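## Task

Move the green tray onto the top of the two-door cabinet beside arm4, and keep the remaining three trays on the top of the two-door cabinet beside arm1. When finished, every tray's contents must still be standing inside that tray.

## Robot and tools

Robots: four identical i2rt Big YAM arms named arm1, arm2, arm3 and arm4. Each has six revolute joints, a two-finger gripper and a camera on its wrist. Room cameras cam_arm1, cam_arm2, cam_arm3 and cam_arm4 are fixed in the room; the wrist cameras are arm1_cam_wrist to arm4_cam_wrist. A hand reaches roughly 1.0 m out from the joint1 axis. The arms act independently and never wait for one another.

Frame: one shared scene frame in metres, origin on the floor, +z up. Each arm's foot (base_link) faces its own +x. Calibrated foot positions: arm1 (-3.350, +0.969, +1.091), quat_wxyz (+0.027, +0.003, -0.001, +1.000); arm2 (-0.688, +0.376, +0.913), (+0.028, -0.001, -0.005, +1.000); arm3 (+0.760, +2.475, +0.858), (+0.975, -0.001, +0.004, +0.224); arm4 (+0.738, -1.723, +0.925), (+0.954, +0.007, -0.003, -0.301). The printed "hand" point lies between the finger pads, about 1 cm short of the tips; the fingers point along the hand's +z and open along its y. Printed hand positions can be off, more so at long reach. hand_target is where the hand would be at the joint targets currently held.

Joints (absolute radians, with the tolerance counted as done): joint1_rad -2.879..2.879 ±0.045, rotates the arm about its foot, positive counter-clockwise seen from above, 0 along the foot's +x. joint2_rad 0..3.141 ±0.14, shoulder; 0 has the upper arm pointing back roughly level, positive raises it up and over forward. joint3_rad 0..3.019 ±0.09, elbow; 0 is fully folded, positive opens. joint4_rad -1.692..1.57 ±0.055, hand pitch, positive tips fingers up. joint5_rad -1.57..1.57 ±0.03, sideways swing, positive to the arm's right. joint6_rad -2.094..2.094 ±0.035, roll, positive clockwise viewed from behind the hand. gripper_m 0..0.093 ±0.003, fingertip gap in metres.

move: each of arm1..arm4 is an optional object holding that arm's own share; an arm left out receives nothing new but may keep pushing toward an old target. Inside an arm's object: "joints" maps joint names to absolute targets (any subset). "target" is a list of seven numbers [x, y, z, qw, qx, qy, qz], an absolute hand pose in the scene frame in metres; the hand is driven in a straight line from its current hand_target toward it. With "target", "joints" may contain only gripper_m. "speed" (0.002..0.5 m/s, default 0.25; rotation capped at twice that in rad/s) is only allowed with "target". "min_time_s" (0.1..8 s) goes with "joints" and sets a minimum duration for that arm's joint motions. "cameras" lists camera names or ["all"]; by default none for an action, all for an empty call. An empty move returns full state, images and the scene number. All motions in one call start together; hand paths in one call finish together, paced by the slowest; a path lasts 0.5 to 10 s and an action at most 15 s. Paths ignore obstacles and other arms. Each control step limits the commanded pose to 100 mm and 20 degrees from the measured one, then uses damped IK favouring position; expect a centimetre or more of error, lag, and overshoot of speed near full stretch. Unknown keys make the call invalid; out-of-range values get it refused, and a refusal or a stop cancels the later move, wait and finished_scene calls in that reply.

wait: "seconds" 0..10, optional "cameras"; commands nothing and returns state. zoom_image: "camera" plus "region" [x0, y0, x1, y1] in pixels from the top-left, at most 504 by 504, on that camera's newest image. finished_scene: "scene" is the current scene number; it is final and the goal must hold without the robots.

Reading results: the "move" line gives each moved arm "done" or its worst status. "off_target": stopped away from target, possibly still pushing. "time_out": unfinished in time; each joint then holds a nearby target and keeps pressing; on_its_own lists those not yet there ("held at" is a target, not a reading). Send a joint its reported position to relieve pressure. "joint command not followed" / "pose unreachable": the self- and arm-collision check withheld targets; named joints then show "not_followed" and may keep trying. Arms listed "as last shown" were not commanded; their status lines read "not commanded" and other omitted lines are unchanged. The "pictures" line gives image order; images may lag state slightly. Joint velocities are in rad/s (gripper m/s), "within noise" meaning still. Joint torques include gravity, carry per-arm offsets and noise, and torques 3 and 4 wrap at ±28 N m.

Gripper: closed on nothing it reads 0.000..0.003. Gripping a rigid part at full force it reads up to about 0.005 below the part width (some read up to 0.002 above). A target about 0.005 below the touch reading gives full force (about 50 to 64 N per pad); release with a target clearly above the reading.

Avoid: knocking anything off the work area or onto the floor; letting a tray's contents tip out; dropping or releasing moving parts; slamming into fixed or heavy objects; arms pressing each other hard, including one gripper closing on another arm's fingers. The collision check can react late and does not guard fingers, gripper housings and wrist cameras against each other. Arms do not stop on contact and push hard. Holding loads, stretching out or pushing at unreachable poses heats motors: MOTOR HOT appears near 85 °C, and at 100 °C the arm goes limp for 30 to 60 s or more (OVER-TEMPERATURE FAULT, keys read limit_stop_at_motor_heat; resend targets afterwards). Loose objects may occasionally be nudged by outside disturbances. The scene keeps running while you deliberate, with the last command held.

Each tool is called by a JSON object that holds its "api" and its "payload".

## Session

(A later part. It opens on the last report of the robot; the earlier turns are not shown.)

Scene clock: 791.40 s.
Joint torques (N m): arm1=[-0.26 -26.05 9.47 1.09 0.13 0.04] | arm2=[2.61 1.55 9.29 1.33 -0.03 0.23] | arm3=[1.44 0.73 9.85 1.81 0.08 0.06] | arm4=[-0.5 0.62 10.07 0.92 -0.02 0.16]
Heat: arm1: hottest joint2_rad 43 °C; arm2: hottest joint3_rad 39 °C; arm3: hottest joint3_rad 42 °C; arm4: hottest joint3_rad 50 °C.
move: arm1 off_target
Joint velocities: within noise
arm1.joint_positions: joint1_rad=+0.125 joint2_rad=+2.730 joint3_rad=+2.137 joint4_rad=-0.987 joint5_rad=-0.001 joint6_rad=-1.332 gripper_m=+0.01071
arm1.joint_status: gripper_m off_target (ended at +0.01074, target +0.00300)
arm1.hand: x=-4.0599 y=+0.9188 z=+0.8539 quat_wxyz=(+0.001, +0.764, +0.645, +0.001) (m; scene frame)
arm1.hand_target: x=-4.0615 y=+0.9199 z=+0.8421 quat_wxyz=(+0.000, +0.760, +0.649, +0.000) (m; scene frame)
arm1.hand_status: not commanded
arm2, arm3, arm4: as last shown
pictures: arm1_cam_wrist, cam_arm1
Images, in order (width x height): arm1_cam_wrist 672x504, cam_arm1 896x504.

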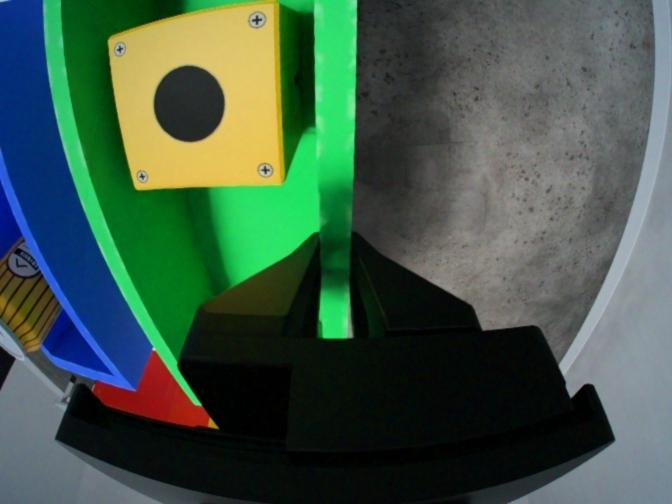

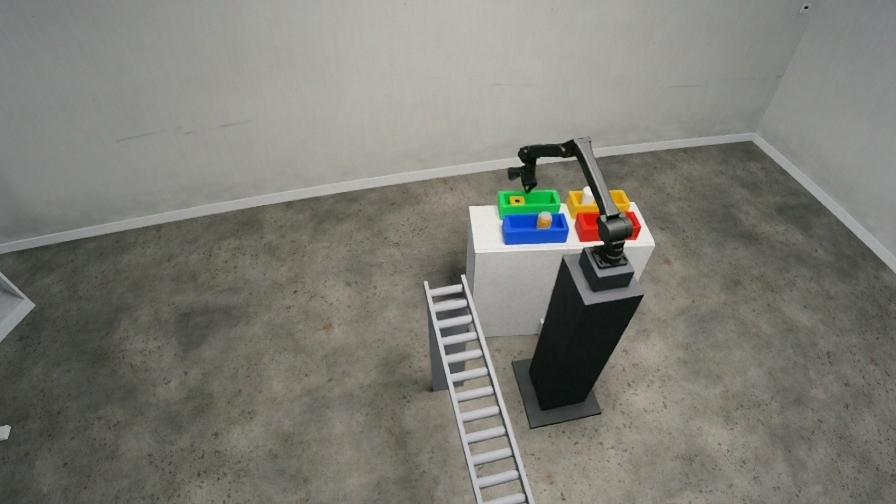

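{"api": "move", "payload": {"arm1": {"target": [-4.062, 0.920, 0.915, 0.0, 0.7604, 0.6494, 0.0], "speed": 0.08, "joints": {"gripper_m": 0.003}}, "cameras": ["arm1_cam_wrist", "cam_arm1"]}}

{"api": "zoom_image", "payload": {"camera": "cam_arm1", "region": [460, 100, 660, 260]}}

Scene clock: 803.17 s.
Joint torques (N m): arm1=[-0.32 -31.97 8.57 -0.2 0.07 0.05] | arm2=[1.85 1.49 9.32 1.29 0.04 0.14] | arm3=[1.44 0.73 9.83 1.84 0.07 0.05] | arm4=[-0.38 0.62 9.99 0.84 -0.05 0.13]
Heat: arm1: hottest joint2_rad 43 °C; arm2: hottest joint3_rad 39 °C; arm3: hottest joint3_rad 42 °C; arm4: hottest joint3_rad 50 °C.
move: arm1 off_target
Joint velocities: within noise
arm1.joint_positions: joint1_rad=+0.125 joint2_rad=+2.679 joint3_rad=+2.083 joint4_rad=-1.028 joint5_rad=+0.001 joint6_rad=-1.332 gripper_m=+0.01071
arm1.joint_status: gripper_m off_target (ended at +0.01071, target +0.00300)
arm1.hand: x=-4.0431 y=+0.9204 z=+0.8721 quat_wxyz=(+0.013, +0.764, +0.645, +0.020) (m; scene frame)
arm1.hand_target: x=-4.0614 y=+0.9200 z=+0.9140 quat_wxyz=(+0.000, +0.760, +0.649, +0.000) (m; scene frame)
arm1.hand_status: off_target (0.047 m and 2.8 deg from the pose sent, 0.061 m and 0.7 deg at the start)
arm2.joint_positions: joint1_rad=+0.940 joint2_rad=+0.641 joint3_rad=+1.386 joint4_rad=-1.340 joint5_rad=+0.002 joint6_rad=-0.014 gripper_m=+0.09397
arm2.joint_status: not commanded
arm2.hand: x=-0.8448 y=+0.1821 z=+1.4426 quat_wxyz=(+0.193, +0.797, +0.385, -0.423) (m; scene frame)
arm2.hand_target: x=-0.8401 y=+0.1834 z=+1.4522 quat_wxyz=(+0.202, +0.795, +0.383, -0.426) (m; scene frame)
arm2.hand_status: not commanded
arm3: as last shown
arm4.joint_positions: joint1_rad=+1.091 joint2_rad=+0.646 joint3_rad=+1.388 joint4_rad=-1.337 joint5_rad=+0.003 joint6_rad=-0.009 gripper_m=+0.09396
arm4.joint_status: not commanded
arm4.hand: x=+0.9530 y=-1.6154 z=+1.4600 quat_wxyz=(-0.461, +0.211, -0.855, -0.112) (m; scene frame)
arm4.hand_target: x=+0.9474 y=-1.6152 z=+1.4682 quat_wxyz=(-0.464, +0.211, -0.852, -0.118) (m; scene frame)
arm4.hand_status: not commanded
pictures: arm1_cam_wrist, cam_arm1
Images, in order (width x height): arm1_cam_wrist 672x504, cam_arm1 896x504.

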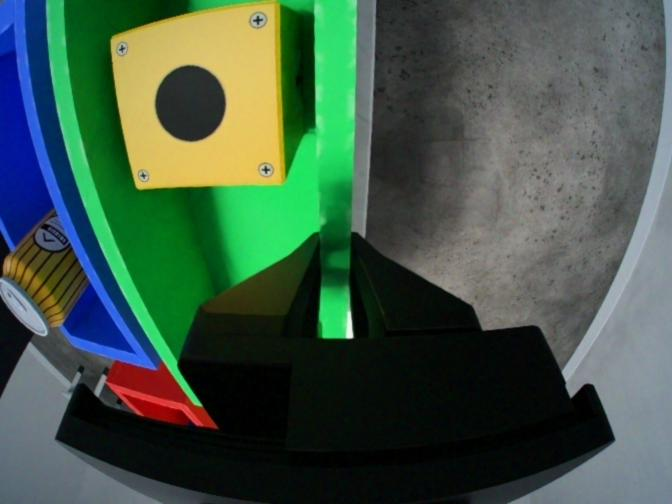

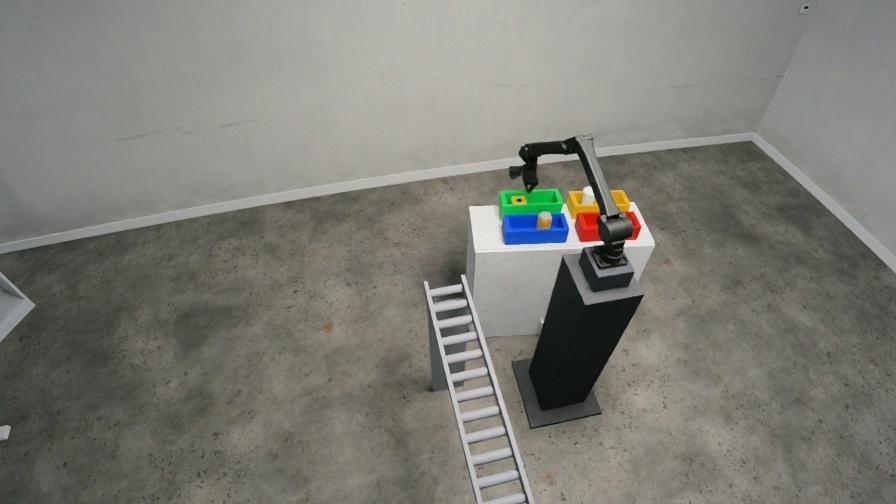

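Scaled by 2.520 from the camera's 896x504 image, which has a finer 1280x720 frame.

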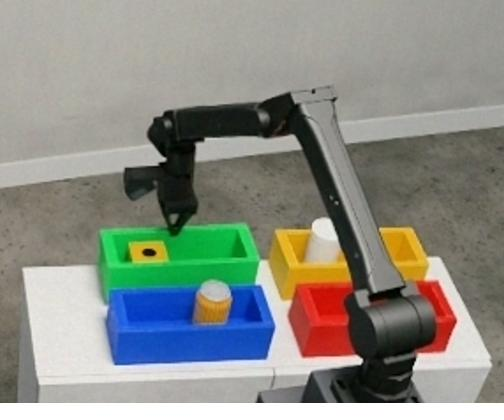

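{"api": "move", "payload": {"arm1": {"target": [-4.08, 0.920, 0.985, 0.0, 0.7604, 0.6494, 0.0], "speed": 0.12, "joints": {"gripper_m": 0.003}}, "cameras": ["arm1_cam_wrist", "cam_arm1"]}}

{"api": "zoom_image", "payload": {"camera": "cam_arm1", "region": [460, 100, 660, 260]}}

Scene clock: 818.50 s.
Joint torques (N m): arm1=[-0.56 -31.09 13.38 -0.27 0.07 0.02] | arm2=[1.96 2.02 9.37 1.2 -0.04 0.17] | arm3=[1.38 0.62 9.83 1.83 0.08 0.05] | arm4=[-0.26 0.44 9.94 0.85 -0.02 0.14]
Heat: arm1: hottest joint2_rad 43 °C; arm2: hottest joint3_rad 39 °C; arm3: hottest joint3_rad 42 °C; arm4: hottest joint3_rad 51 °C.
move: arm1 off_target
Joint velocities: within noise
arm1.joint_positions: joint1_rad=+0.125 joint2_rad=+2.606 joint3_rad=+2.121 joint4_rad=-1.171 joint5_rad=+0.001 joint6_rad=-1.332 gripper_m=+0.01071
arm1.joint_status: gripper_m off_target (ended at +0.01071, target +0.00300)
arm1.hand: x=-4.0475 y=+0.9200 z=+0.9355 quat_wxyz=(+0.022, +0.763, +0.645, +0.033) (m; scene frame)
arm1.hand_target: x=-4.0774 y=+0.9201 z=+0.9855 quat_wxyz=(-0.001, +0.760, +0.649, +0.000) (m; scene frame)
arm1.hand_status: off_target (0.059 m and 4.6 deg from the pose sent, 0.119 m and 2.8 deg at the start)
arm2, arm3, arm4: as last shown
pictures: arm1_cam_wrist, cam_arm1
Images, in order (width x height): arm1_cam_wrist 672x504, cam_arm1 896x504.

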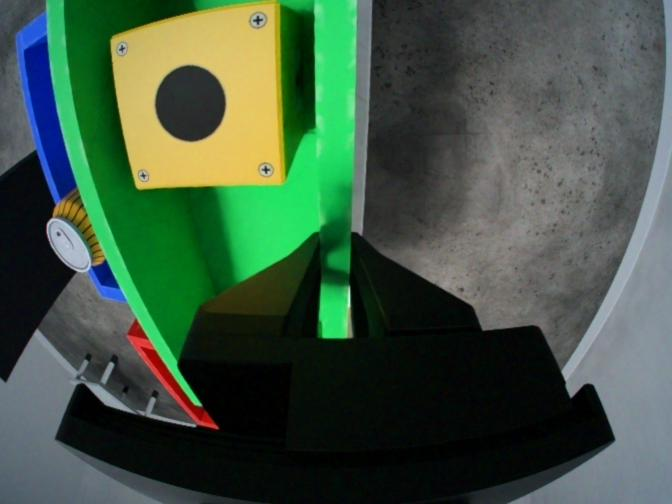

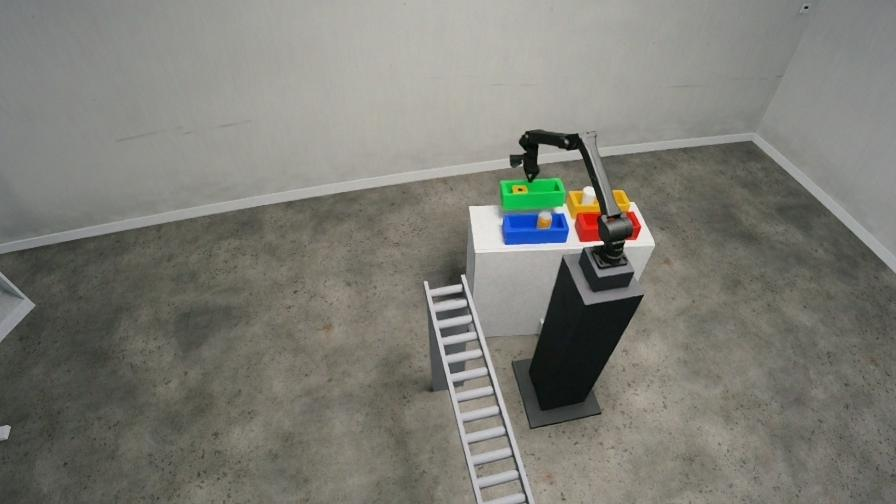

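Scaled by 2.520 from the camera's 896x504 image, which has a finer 1280x720 frame.

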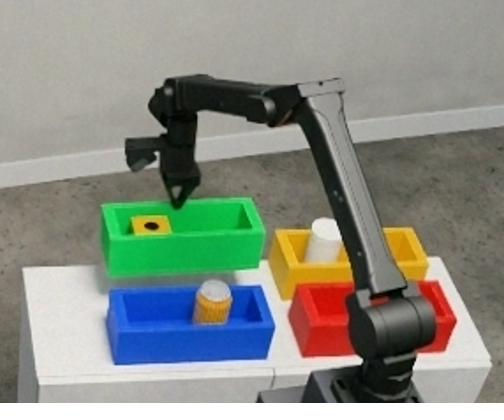

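{"api": "move", "payload": {"arm1": {"target": [-4.04, 0.920, 1.10, 0.0, 0.7604, 0.6494, 0.0], "speed": 0.15, "joints": {"gripper_m": 0.003}}}}

{"api": "move", "payload": {"arm1": {"joints": {"joint1_rad": 1.25, "joint6_rad": -1.55}, "min_time_s": 4.5}, "cameras": ["arm1_cam_wrist", "cam_arm1", "cam_arm2"]}}

{"api": "zoom_image", "payload": {"camera": "cam_arm1", "region": [380, 130, 680, 350]}}

Scene clock: 849.93 s.
Joint torques (N m): arm1=[-0.44 -29.8 9.88 -0.09 0 0.05] | arm2=[1.49 0.79 9.24 1.52 0.04 0.22] | arm3=[1.32 0.67 9.83 1.84 0.08 0.06] | arm4=[-0.26 0.67 10.06 0.87 -0.05 0.13]
Heat: arm1: hottest joint2_rad 53 °C; arm2: hottest joint3_rad 39 °C; arm3: hottest joint3_rad 42 °C; arm4: hottest joint3_rad 51 °C.
move: arm1 off_target
Joint velocities: within noise
arm1.joint_positions: joint1_rad=+0.125 joint2_rad=+2.357 joint3_rad=+2.004 joint4_rad=-1.263 joint5_rad=+0.002 joint6_rad=-1.332 gripper_m=+0.01071
arm1.joint_status: gripper_m off_target (ended at +0.01071, target +0.00300)
arm1.hand: x=-4.0330 y=+0.9209 z=+1.0658 quat_wxyz=(+0.010, +0.764, +0.645, +0.017) (m; scene frame)
arm1.hand_target: x=-4.0396 y=+0.9199 z=+1.0995 quat_wxyz=(+0.000, +0.760, +0.649, +0.000) (m; scene frame)
arm1.hand_status: off_target (0.035 m and 2.3 deg from the pose sent, 0.165 m and 4.6 deg at the start)
arm2, arm3, arm4: as last shown
pictures: none

Scene clock: 854.93 s.
Joint torques (N m): arm1=[-0.79 -29.57 9.81 -0.12 0.02 -0.02] | arm2=[1.49 1.55 9.39 1.25 0.05 0.23] | arm3=[1.32 0.67 9.87 1.81 0.08 0.05] | arm4=[-0.26 0.5 10 0.9 -0.06 0.13]
Heat: arm1: hottest joint2_rad 52 °C; arm2: hottest joint3_rad 39 °C; arm3: hottest joint3_rad 42 °C; arm4: hottest joint3_rad 51 °C.
move: arm1 done
Joint velocities: within noise
arm1.joint_positions: joint1_rad=+1.259 joint2_rad=+2.357 joint3_rad=+2.004 joint4_rad=-1.263 joint5_rad=+0.002 joint6_rad=-1.530 gripper_m=+0.01071
arm1.joint_status: all done
arm1.hand: x=-3.5956 y=+0.3294 z=+1.0622 quat_wxyz=(+0.000, +0.202, +0.979, +0.023) (m; scene frame)
arm1.hand_target: x=-3.6027 y=+0.3249 z=+1.0958 quat_wxyz=(-0.002, +0.196, +0.981, +0.003) (m; scene frame)
arm1.hand_status: not commanded
arm2, arm3, arm4: as last shown
pictures: arm1_cam_wrist, cam_arm1, cam_arm2
Images, in order (width x height): arm1_cam_wrist 672x504, cam_arm1 896x504, cam_arm2 896x504.

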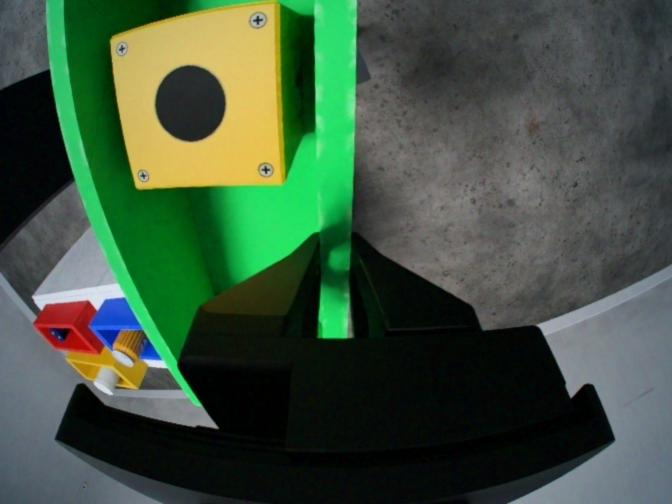

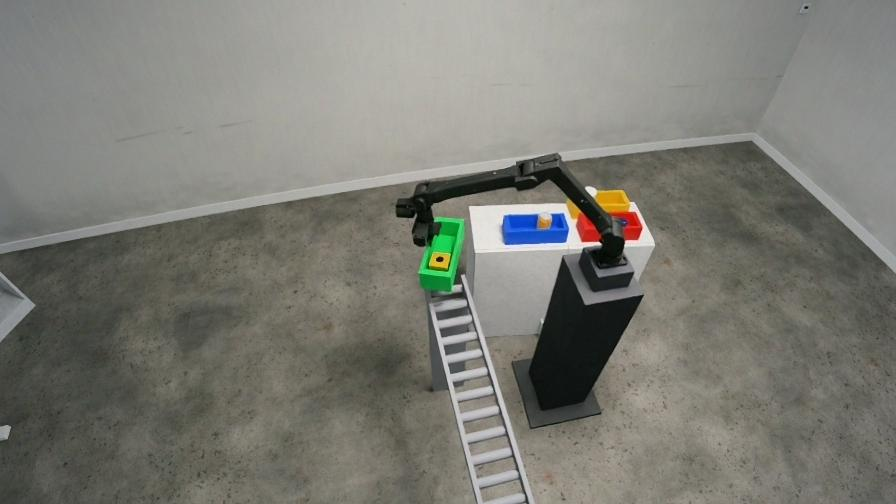

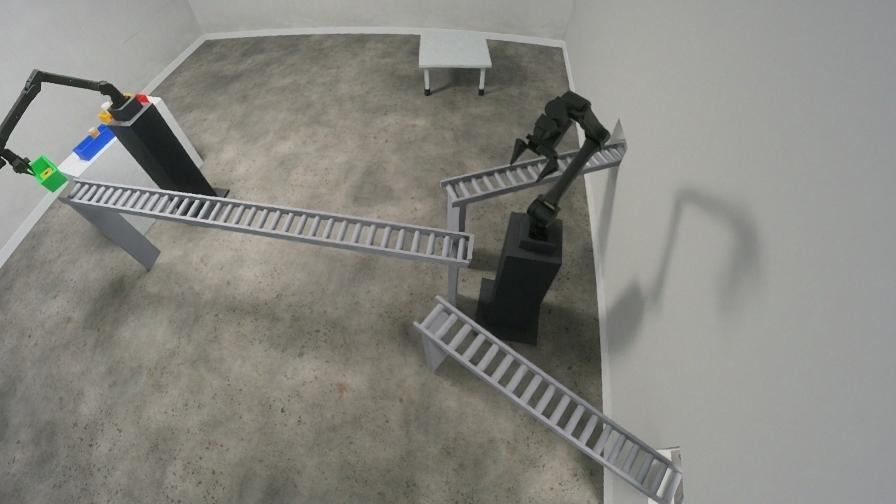

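Scaled by 1.680 from the camera's 896x504 image, which has a finer 1280x720 frame.

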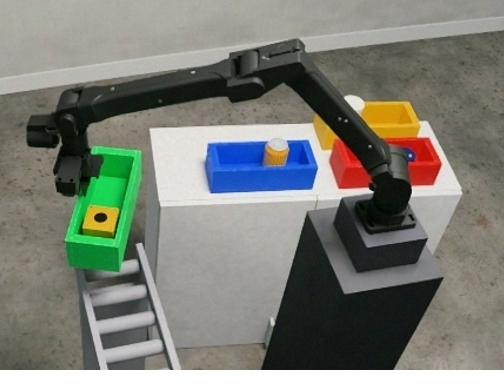

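{"api": "move", "payload": {"arm1": {"target": [-3.297, 0.216, 1.055, -0.0007, -0.0297, 0.9993, -0.0225], "speed": 0.15, "joints": {"gripper_m": 0.003}}, "cameras": ["arm1_cam_wrist", "cam_arm1", "cam_arm2"]}}

{"api": "zoom_image", "payload": {"camera": "cam_arm1", "region": [380, 130, 680, 350]}}

{"api": "zoom_image", "payload": {"camera": "cam_arm2", "region": [0, 50, 250, 290]}}

Scene clock: 899.97 s.
Joint torques (N m): arm1=[-1.08 -29.63 14.91 -0.14 0.07 -0.02] | arm2=[1.2 2.14 9.42 1.09 0 0.23] | arm3=[1.38 0.67 9.85 1.83 0.08 0.05] | arm4=[-0.21 0.26 10.02 0.92 -0.03 0.15]
Heat: arm1: hottest joint2_rad 47 °C; arm2: hottest joint3_rad 39 °C; arm3: hottest joint3_rad 42 °C; arm4: hottest joint3_rad 51 °C.
move: arm1 off_target
Joint velocities: within noise
arm1.joint_positions: joint1_rad=+1.703 joint2_rad=+2.531 joint3_rad=+2.222 joint4_rad=-1.279 joint5_rad=+0.000 joint6_rad=-1.541 gripper_m=+0.01071
arm1.joint_status: gripper_m off_target (ended at +0.01071, target +0.00300)
arm1.hand: x=-3.2932 y=+0.2404 z=+1.0178 quat_wxyz=(-0.004, -0.024, +1.000, +0.009) (m; scene frame)
arm1.hand_target: x=-3.2972 y=+0.2182 z=+1.0557 quat_wxyz=(-0.001, -0.030, +0.999, -0.024) (m; scene frame)
arm1.hand_status: off_target (0.045 m and 3.7 deg from the pose sent, 0.320 m and 27.2 deg at the start)
arm2, arm3, arm4: as last shown
pictures: arm1_cam_wrist, cam_arm1, cam_arm2
Images, in order (width x height): arm1_cam_wrist 672x504, cam_arm1 896x504, cam_arm2 896x504.

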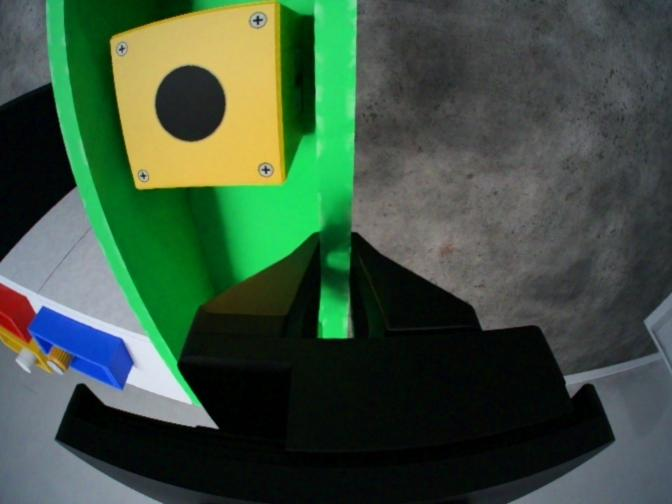

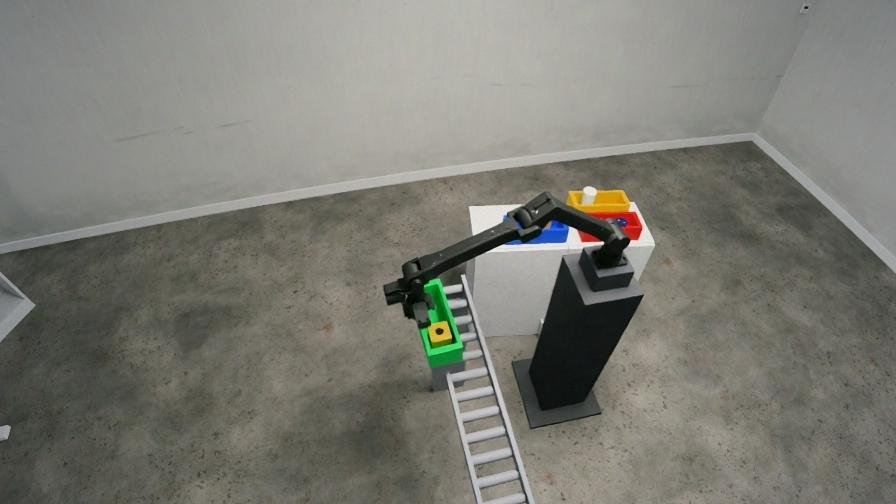

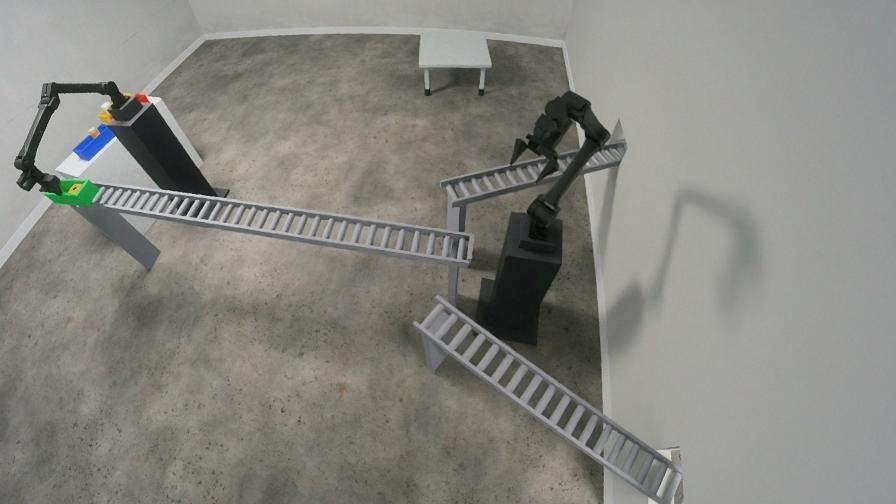

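Scaled by 1.680 from the camera's 896x504 image, which has a finer 1280x720 frame.

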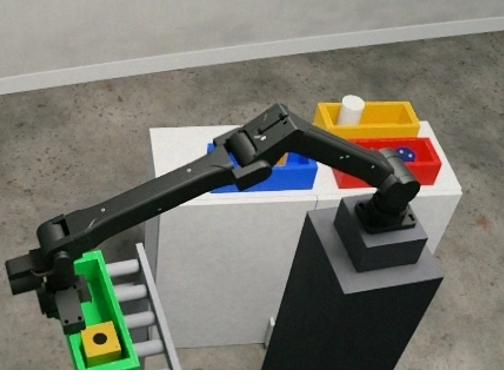

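Scaled by 2.016 from the camera's 896x504 image, which has a finer 1280x720 frame.

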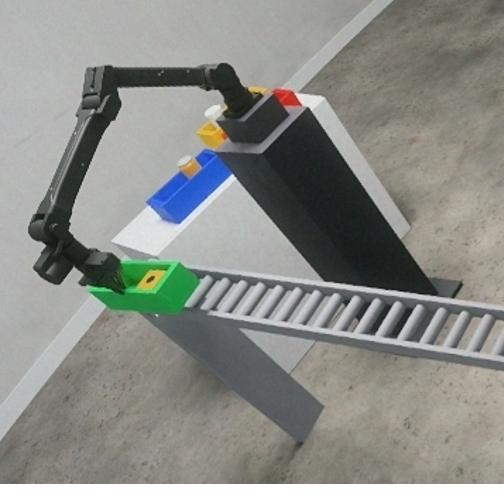

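{"api": "move", "payload": {"arm1": {"target": [-3.292, 0.262, 1.013, -0.0007, -0.0297, 0.9993, -0.0225], "speed": 0.1, "joints": {"gripper_m": 0.003}}, "cameras": ["arm1_cam_wrist", "cam_arm1", "cam_arm2"]}}

{"api": "zoom_image", "payload": {"camera": "cam_arm1", "region": [360, 230, 600, 410]}}

{"api": "zoom_image", "payload": {"camera": "cam_arm2", "region": [0, 130, 160, 290]}}

Scene clock: 967.70 s.
Joint torques (N m): arm1=[0.15 -30.62 9.42 0.75 0.01 0.09] | arm2=[2.14 1.03 9.14 1.43 0.08 0.22] | arm3=[1.38 0.62 9.87 1.84 0.08 0.05] | arm4=[-0.44 0.56 10.06 0.88 -0.05 0.17]
Heat: arm1: hottest joint2_rad 55 °C; arm2: hottest joint3_rad 39 °C; arm3: hottest joint3_rad 43 °C; arm4: hottest joint3_rad 52 °C.
move: arm1 off_target
Joint velocities: within noise
arm1.joint_positions: joint1_rad=+1.703 joint2_rad=+2.466 joint3_rad=+1.968 joint4_rad=-1.092 joint5_rad=+0.002 joint6_rad=-1.541 gripper_m=+0.01071
arm1.joint_status: gripper_m off_target (ended at +0.01071, target +0.00300)
arm1.hand: x=-3.2970 y=+0.2805 z=+0.9736 quat_wxyz=(-0.005, -0.024, +1.000, +0.011) (m; scene frame)
arm1.hand_target: x=-3.2920 y=+0.2629 z=+1.0127 quat_wxyz=(-0.001, -0.030, +0.999, -0.022) (m; scene frame)
arm1.hand_status: off_target (0.044 m and 3.9 deg from the pose sent, 0.022 m and 3.7 deg at the start)
arm2, arm3, arm4: as last shown
pictures: arm1_cam_wrist, cam_arm1, cam_arm2
Images, in order (width x height): arm1_cam_wrist 672x504, cam_arm1 896x504, cam_arm2 896x504.

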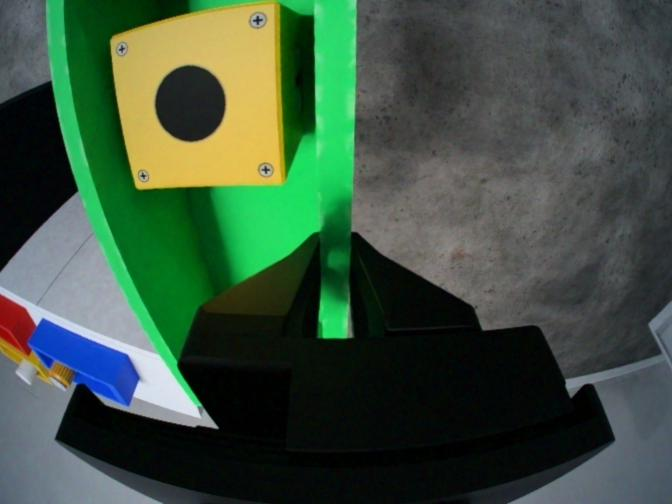

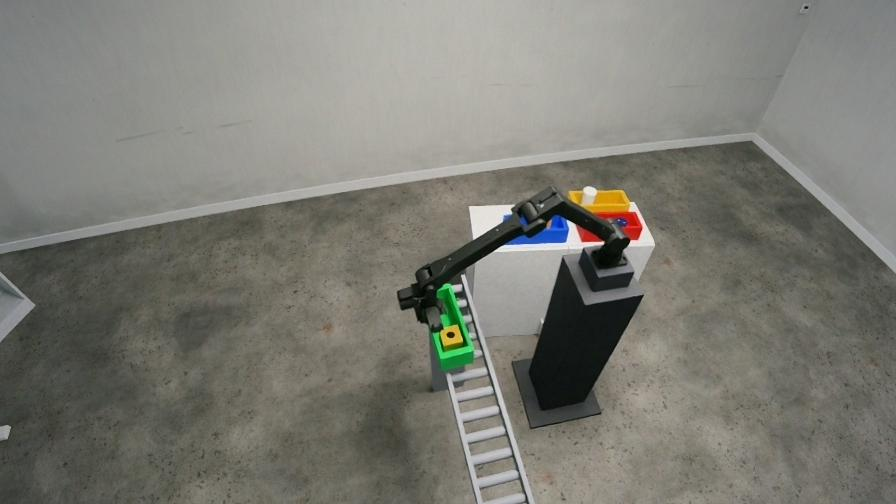

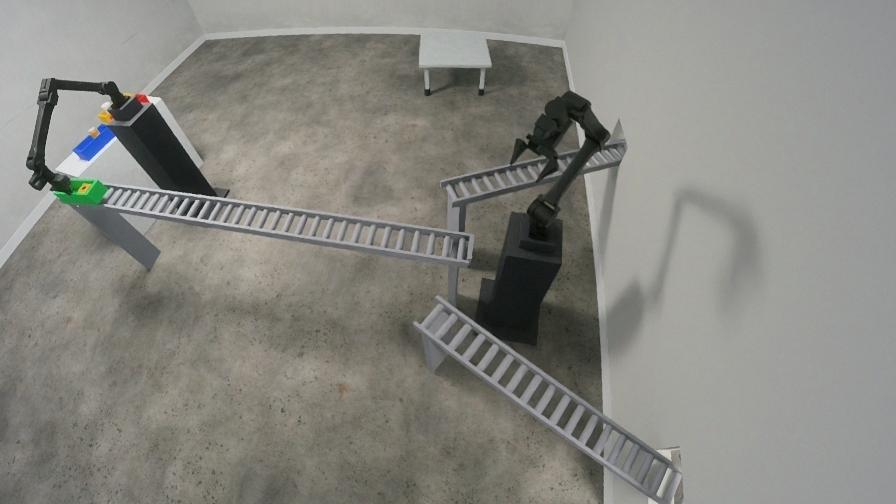

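Scaled by 2.100 from the camera's 896x504 image, which has a finer 1280x720 frame.

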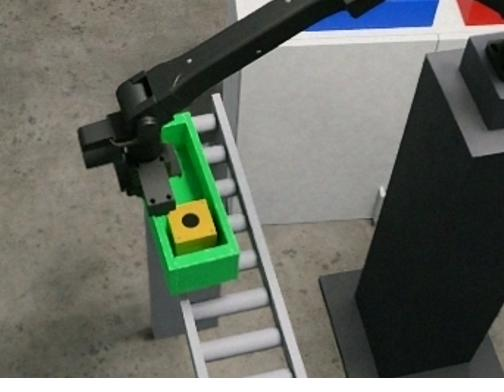

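Scaled by 3.150 from the camera's 896x504 image, which has a finer 1280x720 frame.

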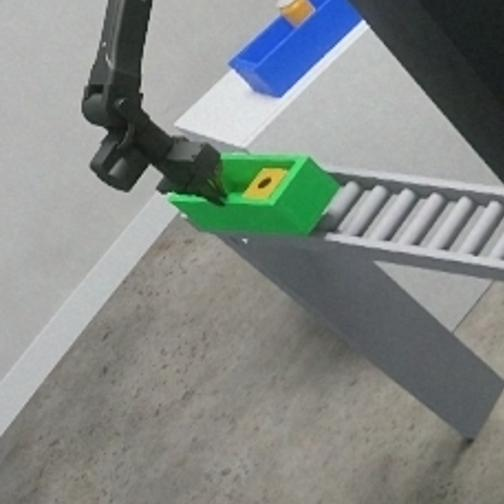

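{"api": "move", "payload": {"arm1": {"target": [-3.285, 0.288, 0.965, -0.0007, -0.0297, 0.9993, -0.0225], "speed": 0.08, "joints": {"gripper_m": 0.003}}, "cameras": ["arm1_cam_wrist", "cam_arm1", "cam_arm2"]}}

{"api": "zoom_image", "payload": {"camera": "cam_arm1", "region": [360, 230, 600, 410]}}

{"api": "zoom_image", "payload": {"camera": "cam_arm2", "region": [0, 130, 160, 290]}}

Scene clock: 993.33 s.
Joint torques (N m): arm1=[0.79 -27.93 7.56 0.94 -0.08 0.22] | arm2=[1.32 1.79 9.2 0.95 0.02 0.21] | arm3=[1.38 0.62 9.84 1.84 0.08 0.06] | arm4=[-0.21 0.5 9.99 0.87 -0.06 0.13]
Heat: arm1: hottest joint2_rad 59 °C; arm2: hottest joint3_rad 39 °C; arm3: hottest joint3_rad 43 °C; arm4: hottest joint3_rad 52 °C.
move: arm1 off_target
Joint velocities: within noise
arm1.joint_positions: joint1_rad=+1.708 joint2_rad=+2.446 joint3_rad=+1.850 joint4_rad=-0.958 joint5_rad=+0.004 joint6_rad=-1.541 gripper_m=+0.01071
arm1.joint_status: gripper_m off_target (ended at +0.01071, target +0.00300)
arm1.hand: x=-3.2953 y=+0.2946 z=+0.9489 quat_wxyz=(-0.005, -0.027, +1.000, -0.008) (m; scene frame)
arm1.hand_target: x=-3.2851 y=+0.2882 z=+0.9649 quat_wxyz=(-0.001, -0.030, +0.999, -0.022) (m; scene frame)
arm1.hand_status: off_target (0.020 m and 1.7 deg from the pose sent, 0.017 m and 3.9 deg at the start)
arm2, arm4: as last shown
arm3.joint_positions: joint1_rad=-0.464 joint2_rad=+0.621 joint3_rad=+1.351 joint4_rad=-1.179 joint5_rad=+0.120 joint6_rad=+0.657 gripper_m=+0.09396
arm3.joint_status: not commanded
arm3.hand: x=+1.0245 y=+2.4525 z=+1.4105 quat_wxyz=(-0.518, -0.307, -0.790, -0.118) (m; scene frame)
arm3.hand_target: x=+1.0214 y=+2.4526 z=+1.4256 quat_wxyz=(-0.531, -0.305, -0.781, -0.122) (m; scene frame)
arm3.hand_status: not commanded
pictures: arm1_cam_wrist, cam_arm1, cam_arm2
Images, in order (width x height): arm1_cam_wrist 672x504, cam_arm1 896x504, cam_arm2 896x504.

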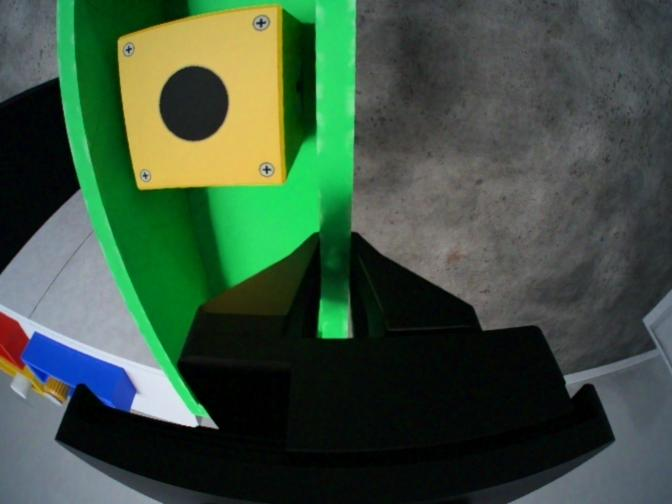

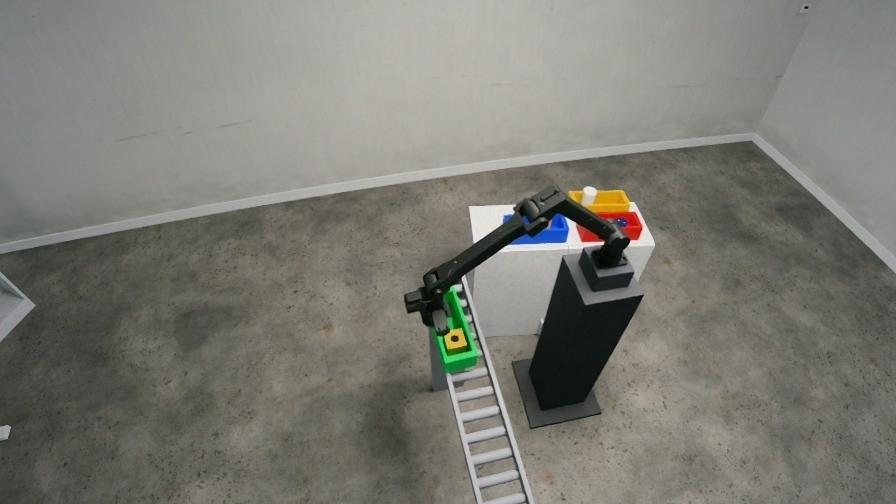

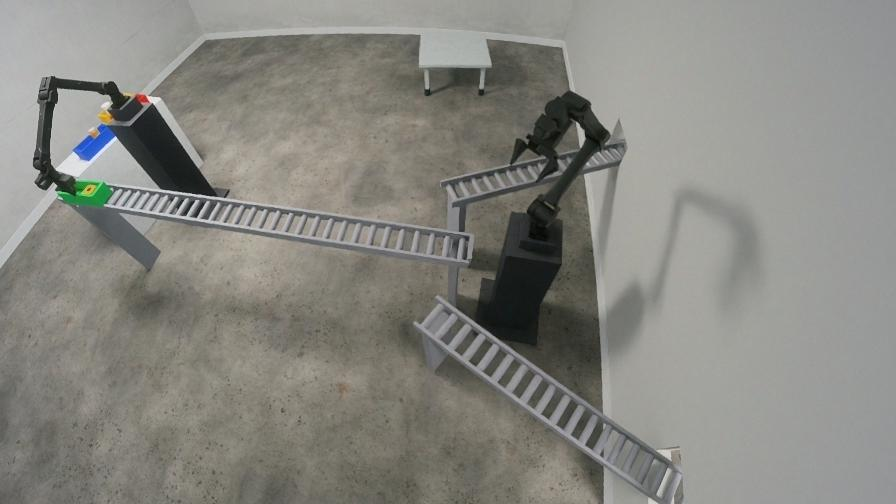

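Scaled by 2.100 from the camera's 896x504 image, which has a finer 1280x720 frame.

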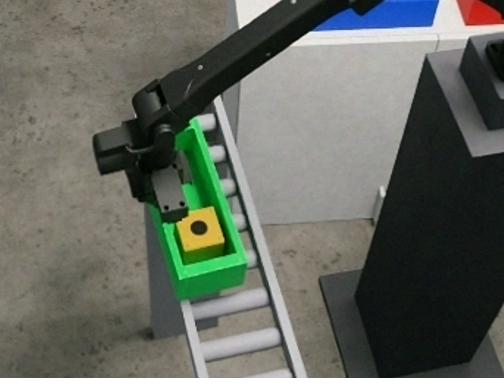

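Scaled by 3.150 from the camera's 896x504 image, which has a finer 1280x720 frame.

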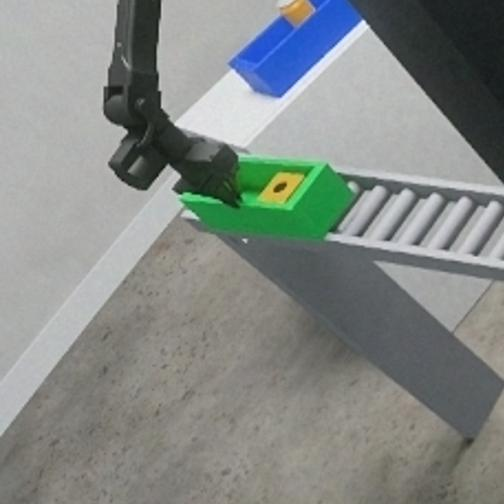

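{"api": "zoom_image", "payload": {"camera": "cam_arm1", "region": [425, 270, 525, 390]}}

{"api": "zoom_image", "payload": {"camera": "cam_arm2", "region": [40, 160, 140, 240]}}

Scaled by 4.200 from the camera's 896x504 image, which has a finer 1280x720 frame.

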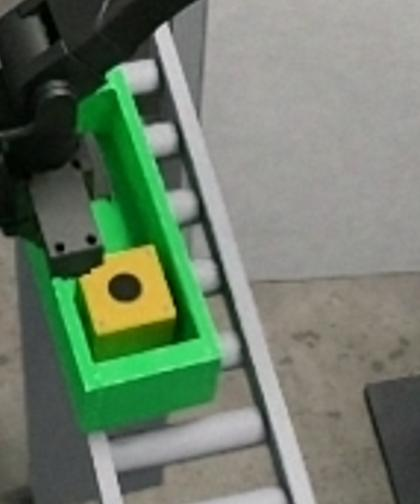

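Scaled by 5.040 from the camera's 896x504 image, which has a finer 1280x720 frame.

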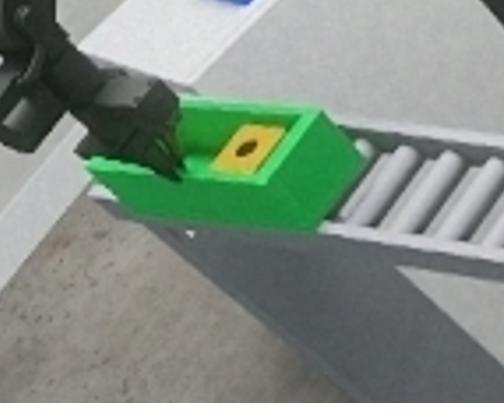

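{"api": "move", "payload": {"arm1": {"target": [-3.285, 0.292, 1.005, -0.0007, -0.0297, 0.9993, -0.0225], "speed": 0.1, "joints": {"gripper_m": 0.003}}}}

{"api": "move", "payload": {"arm1": {"target": [-3.285, 0.310, 1.005, -0.0007, -0.0297, 0.9993, -0.0225], "speed": 0.1, "joints": {"gripper_m": 0.003}}}}

{"api": "move", "payload": {"arm1": {"target": [-3.285, 0.310, 0.965, -0.0007, -0.0297, 0.9993, -0.0225], "speed": 0.06, "joints": {"gripper_m": 0.003}}, "cameras": ["arm1_cam_wrist", "cam_arm1", "cam_arm2"]}}

{"api": "zoom_image", "payload": {"camera": "cam_arm1", "region": [425, 270, 525, 390]}}

{"api": "zoom_image", "payload": {"camera": "cam_arm2", "region": [40, 160, 140, 240]}}

Scene clock: 1057.53 s.
Joint torques (N m): arm1=[0.62 -29.8 8.75 -0.05 -0.06 0.22] | arm2=[2.43 1.03 9.39 1.13 0 0.18] | arm3=[1.44 0.56 9.85 1.83 0.08 0.04] | arm4=[-0.56 0.56 10 0.96 -0.06 0.13]
Heat: arm1: hottest joint2_rad 48 °C; arm2: hottest joint3_rad 40 °C; arm3: hottest joint3_rad 43 °C; arm4: hottest joint3_rad 52 °C.
move: arm1 off_target
Joint velocities: within noise
arm1.joint_positions: joint1_rad=+1.711 joint2_rad=+2.403 joint3_rad=+1.819 joint4_rad=-0.986 joint5_rad=+0.004 joint6_rad=-1.541 gripper_m=+0.01071
arm1.joint_status: gripper_m off_target (ended at +0.01071, target +0.00300)
arm1.hand: x=-3.2942 y=+0.3051 z=+0.9662 quat_wxyz=(-0.005, -0.028, +1.000, +0.001) (m; scene frame)
arm1.hand_target: x=-3.2850 y=+0.2927 z=+1.0041 quat_wxyz=(+0.000, -0.030, +0.999, -0.022) (m; scene frame)
arm1.hand_status: off_target (0.042 m and 2.7 deg from the pose sent, 0.057 m and 1.7 deg at the start)
arm2, arm3, arm4: as last shown
pictures: none

Scene clock: 1058.73 s.
Joint torques (N m): arm1=[0.67 -29.27 8.32 0.8 -0.05 0.26] | arm2=[1.26 0.38 9.47 0.99 0.02 0.17] | arm3=[1.44 0.73 9.81 1.83 0.08 0.05] | arm4=[-0.67 0.67 10 0.94 -0.04 0.15]
Heat: arm1: hottest joint2_rad 48 °C; arm2: hottest joint3_rad 40 °C; arm3: hottest joint3_rad 43 °C; arm4: hottest joint3_rad 52 °C.
move: arm1 off_target
Joint velocities: within noise
arm1.joint_positions: joint1_rad=+1.713 joint2_rad=+2.360 joint3_rad=+1.736 joint4_rad=-0.966 joint5_rad=+0.004 joint6_rad=-1.541 gripper_m=+0.01071
arm1.joint_status: gripper_m off_target (ended at +0.01071, target +0.00300)
arm1.hand: x=-3.2947 y=+0.3277 z=+0.9679 quat_wxyz=(-0.006, -0.029, +1.000, +0.010) (m; scene frame)
arm1.hand_target: x=-3.2850 y=+0.3108 z=+1.0047 quat_wxyz=(+0.000, -0.030, +0.999, -0.022) (m; scene frame)
arm1.hand_status: off_target (0.042 m and 3.8 deg from the pose sent, 0.040 m and 2.7 deg at the start)
arm2.joint_positions: joint1_rad=+0.940 joint2_rad=+0.641 joint3_rad=+1.386 joint4_rad=-1.340 joint5_rad=+0.002 joint6_rad=-0.014 gripper_m=+0.09397
arm2.joint_status: not commanded
arm2.hand: x=-0.8448 y=+0.1821 z=+1.4426 quat_wxyz=(+0.193, +0.797, +0.385, -0.423) (m; scene frame)
arm2.hand_target: x=-0.8401 y=+0.1834 z=+1.4522 quat_wxyz=(+0.202, +0.795, +0.383, -0.426) (m; scene frame)
arm2.hand_status: not commanded
arm3: as last shown
arm4.joint_positions: joint1_rad=+1.091 joint2_rad=+0.646 joint3_rad=+1.388 joint4_rad=-1.337 joint5_rad=+0.003 joint6_rad=-0.009 gripper_m=+0.09396
arm4.joint_status: not commanded
arm4.hand: x=+0.9530 y=-1.6154 z=+1.4600 quat_wxyz=(-0.461, +0.211, -0.855, -0.112) (m; scene frame)
arm4.hand_target: x=+0.9474 y=-1.6152 z=+1.4682 quat_wxyz=(-0.464, +0.211, -0.852, -0.118) (m; scene frame)
arm4.hand_status: not commanded
pictures: none

Scene clock: 1060.10 s.
Joint torques (N m): arm1=[0.32 -26.4 8.43 0.85 -0.04 0.24] | arm2=[1.49 1.85 9.39 1.18 0.05 0.2] | arm3=[1.38 0.62 9.84 1.81 0.08 0.05] | arm4=[0.09 0.62 9.98 0.84 -0.03 0.16]
Heat: arm1: hottest joint2_rad 49 °C; arm2: hottest joint3_rad 40 °C; arm3: hottest joint3_rad 43 °C; arm4: hottest joint3_rad 52 °C.
move: arm1 off_target
Joint velocities: within noise
arm1.joint_positions: joint1_rad=+1.713 joint2_rad=+2.388 joint3_rad=+1.732 joint4_rad=-0.905 joint5_rad=+0.004 joint6_rad=-1.541 gripper_m=+0.01071
arm1.joint_status: gripper_m off_target (ended at +0.01071, target +0.00300)
arm1.hand: x=-3.2940 y=+0.3220 z=+0.9488 quat_wxyz=(-0.005, -0.029, +1.000, -0.004) (m; scene frame)
arm1.hand_target: x=-3.2851 y=+0.3104 z=+0.9650 quat_wxyz=(-0.001, -0.030, +0.999, -0.022) (m; scene frame)
arm1.hand_status: off_target (0.022 m and 2.2 deg from the pose sent, 0.020 m and 3.8 deg at the start)
arm2, arm3, arm4: as last shown
pictures: arm1_cam_wrist, cam_arm1, cam_arm2
Images, in order (width x height): arm1_cam_wrist 672x504, cam_arm1 896x504, cam_arm2 896x504.

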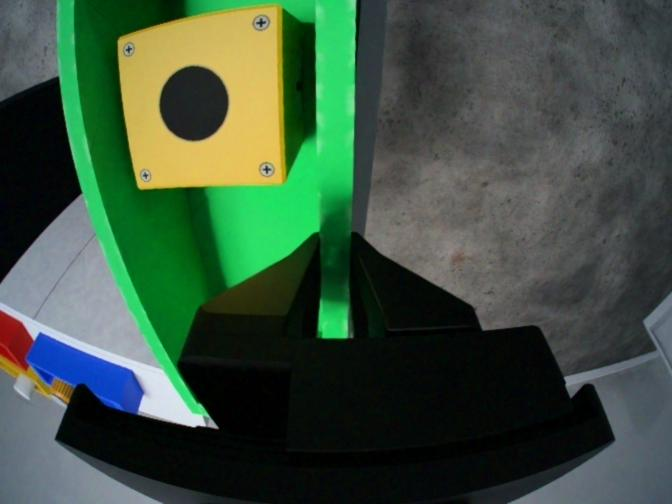

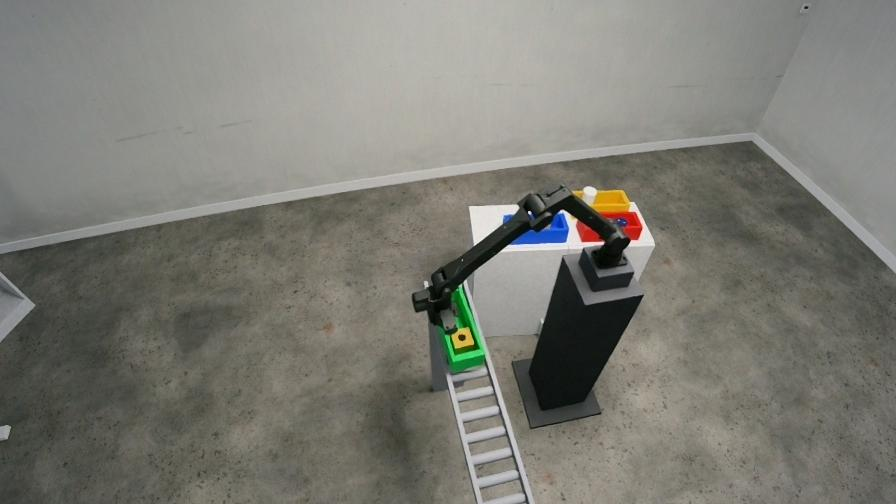

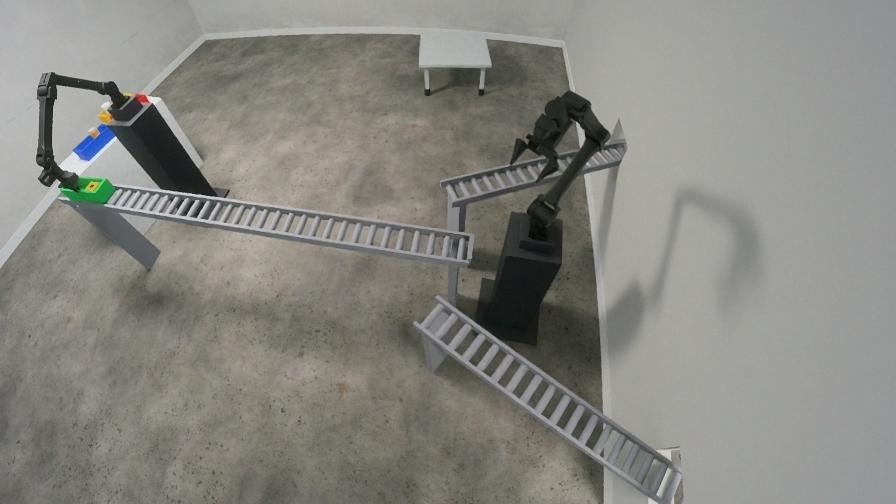

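Scaled by 4.200 from the camera's 896x504 image, which has a finer 1280x720 frame.

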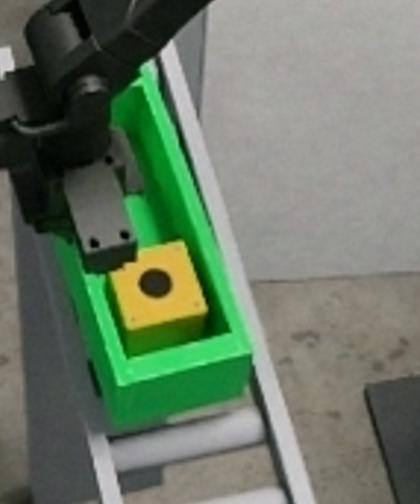

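Scaled by 5.040 from the camera's 896x504 image, which has a finer 1280x720 frame.

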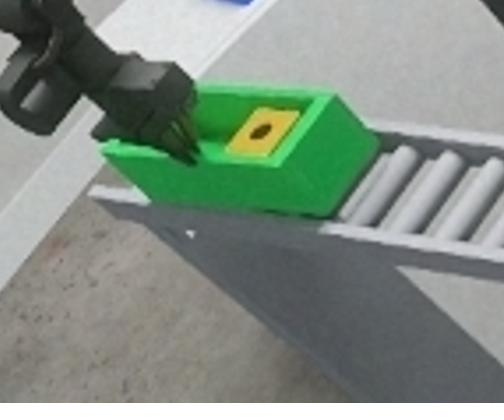

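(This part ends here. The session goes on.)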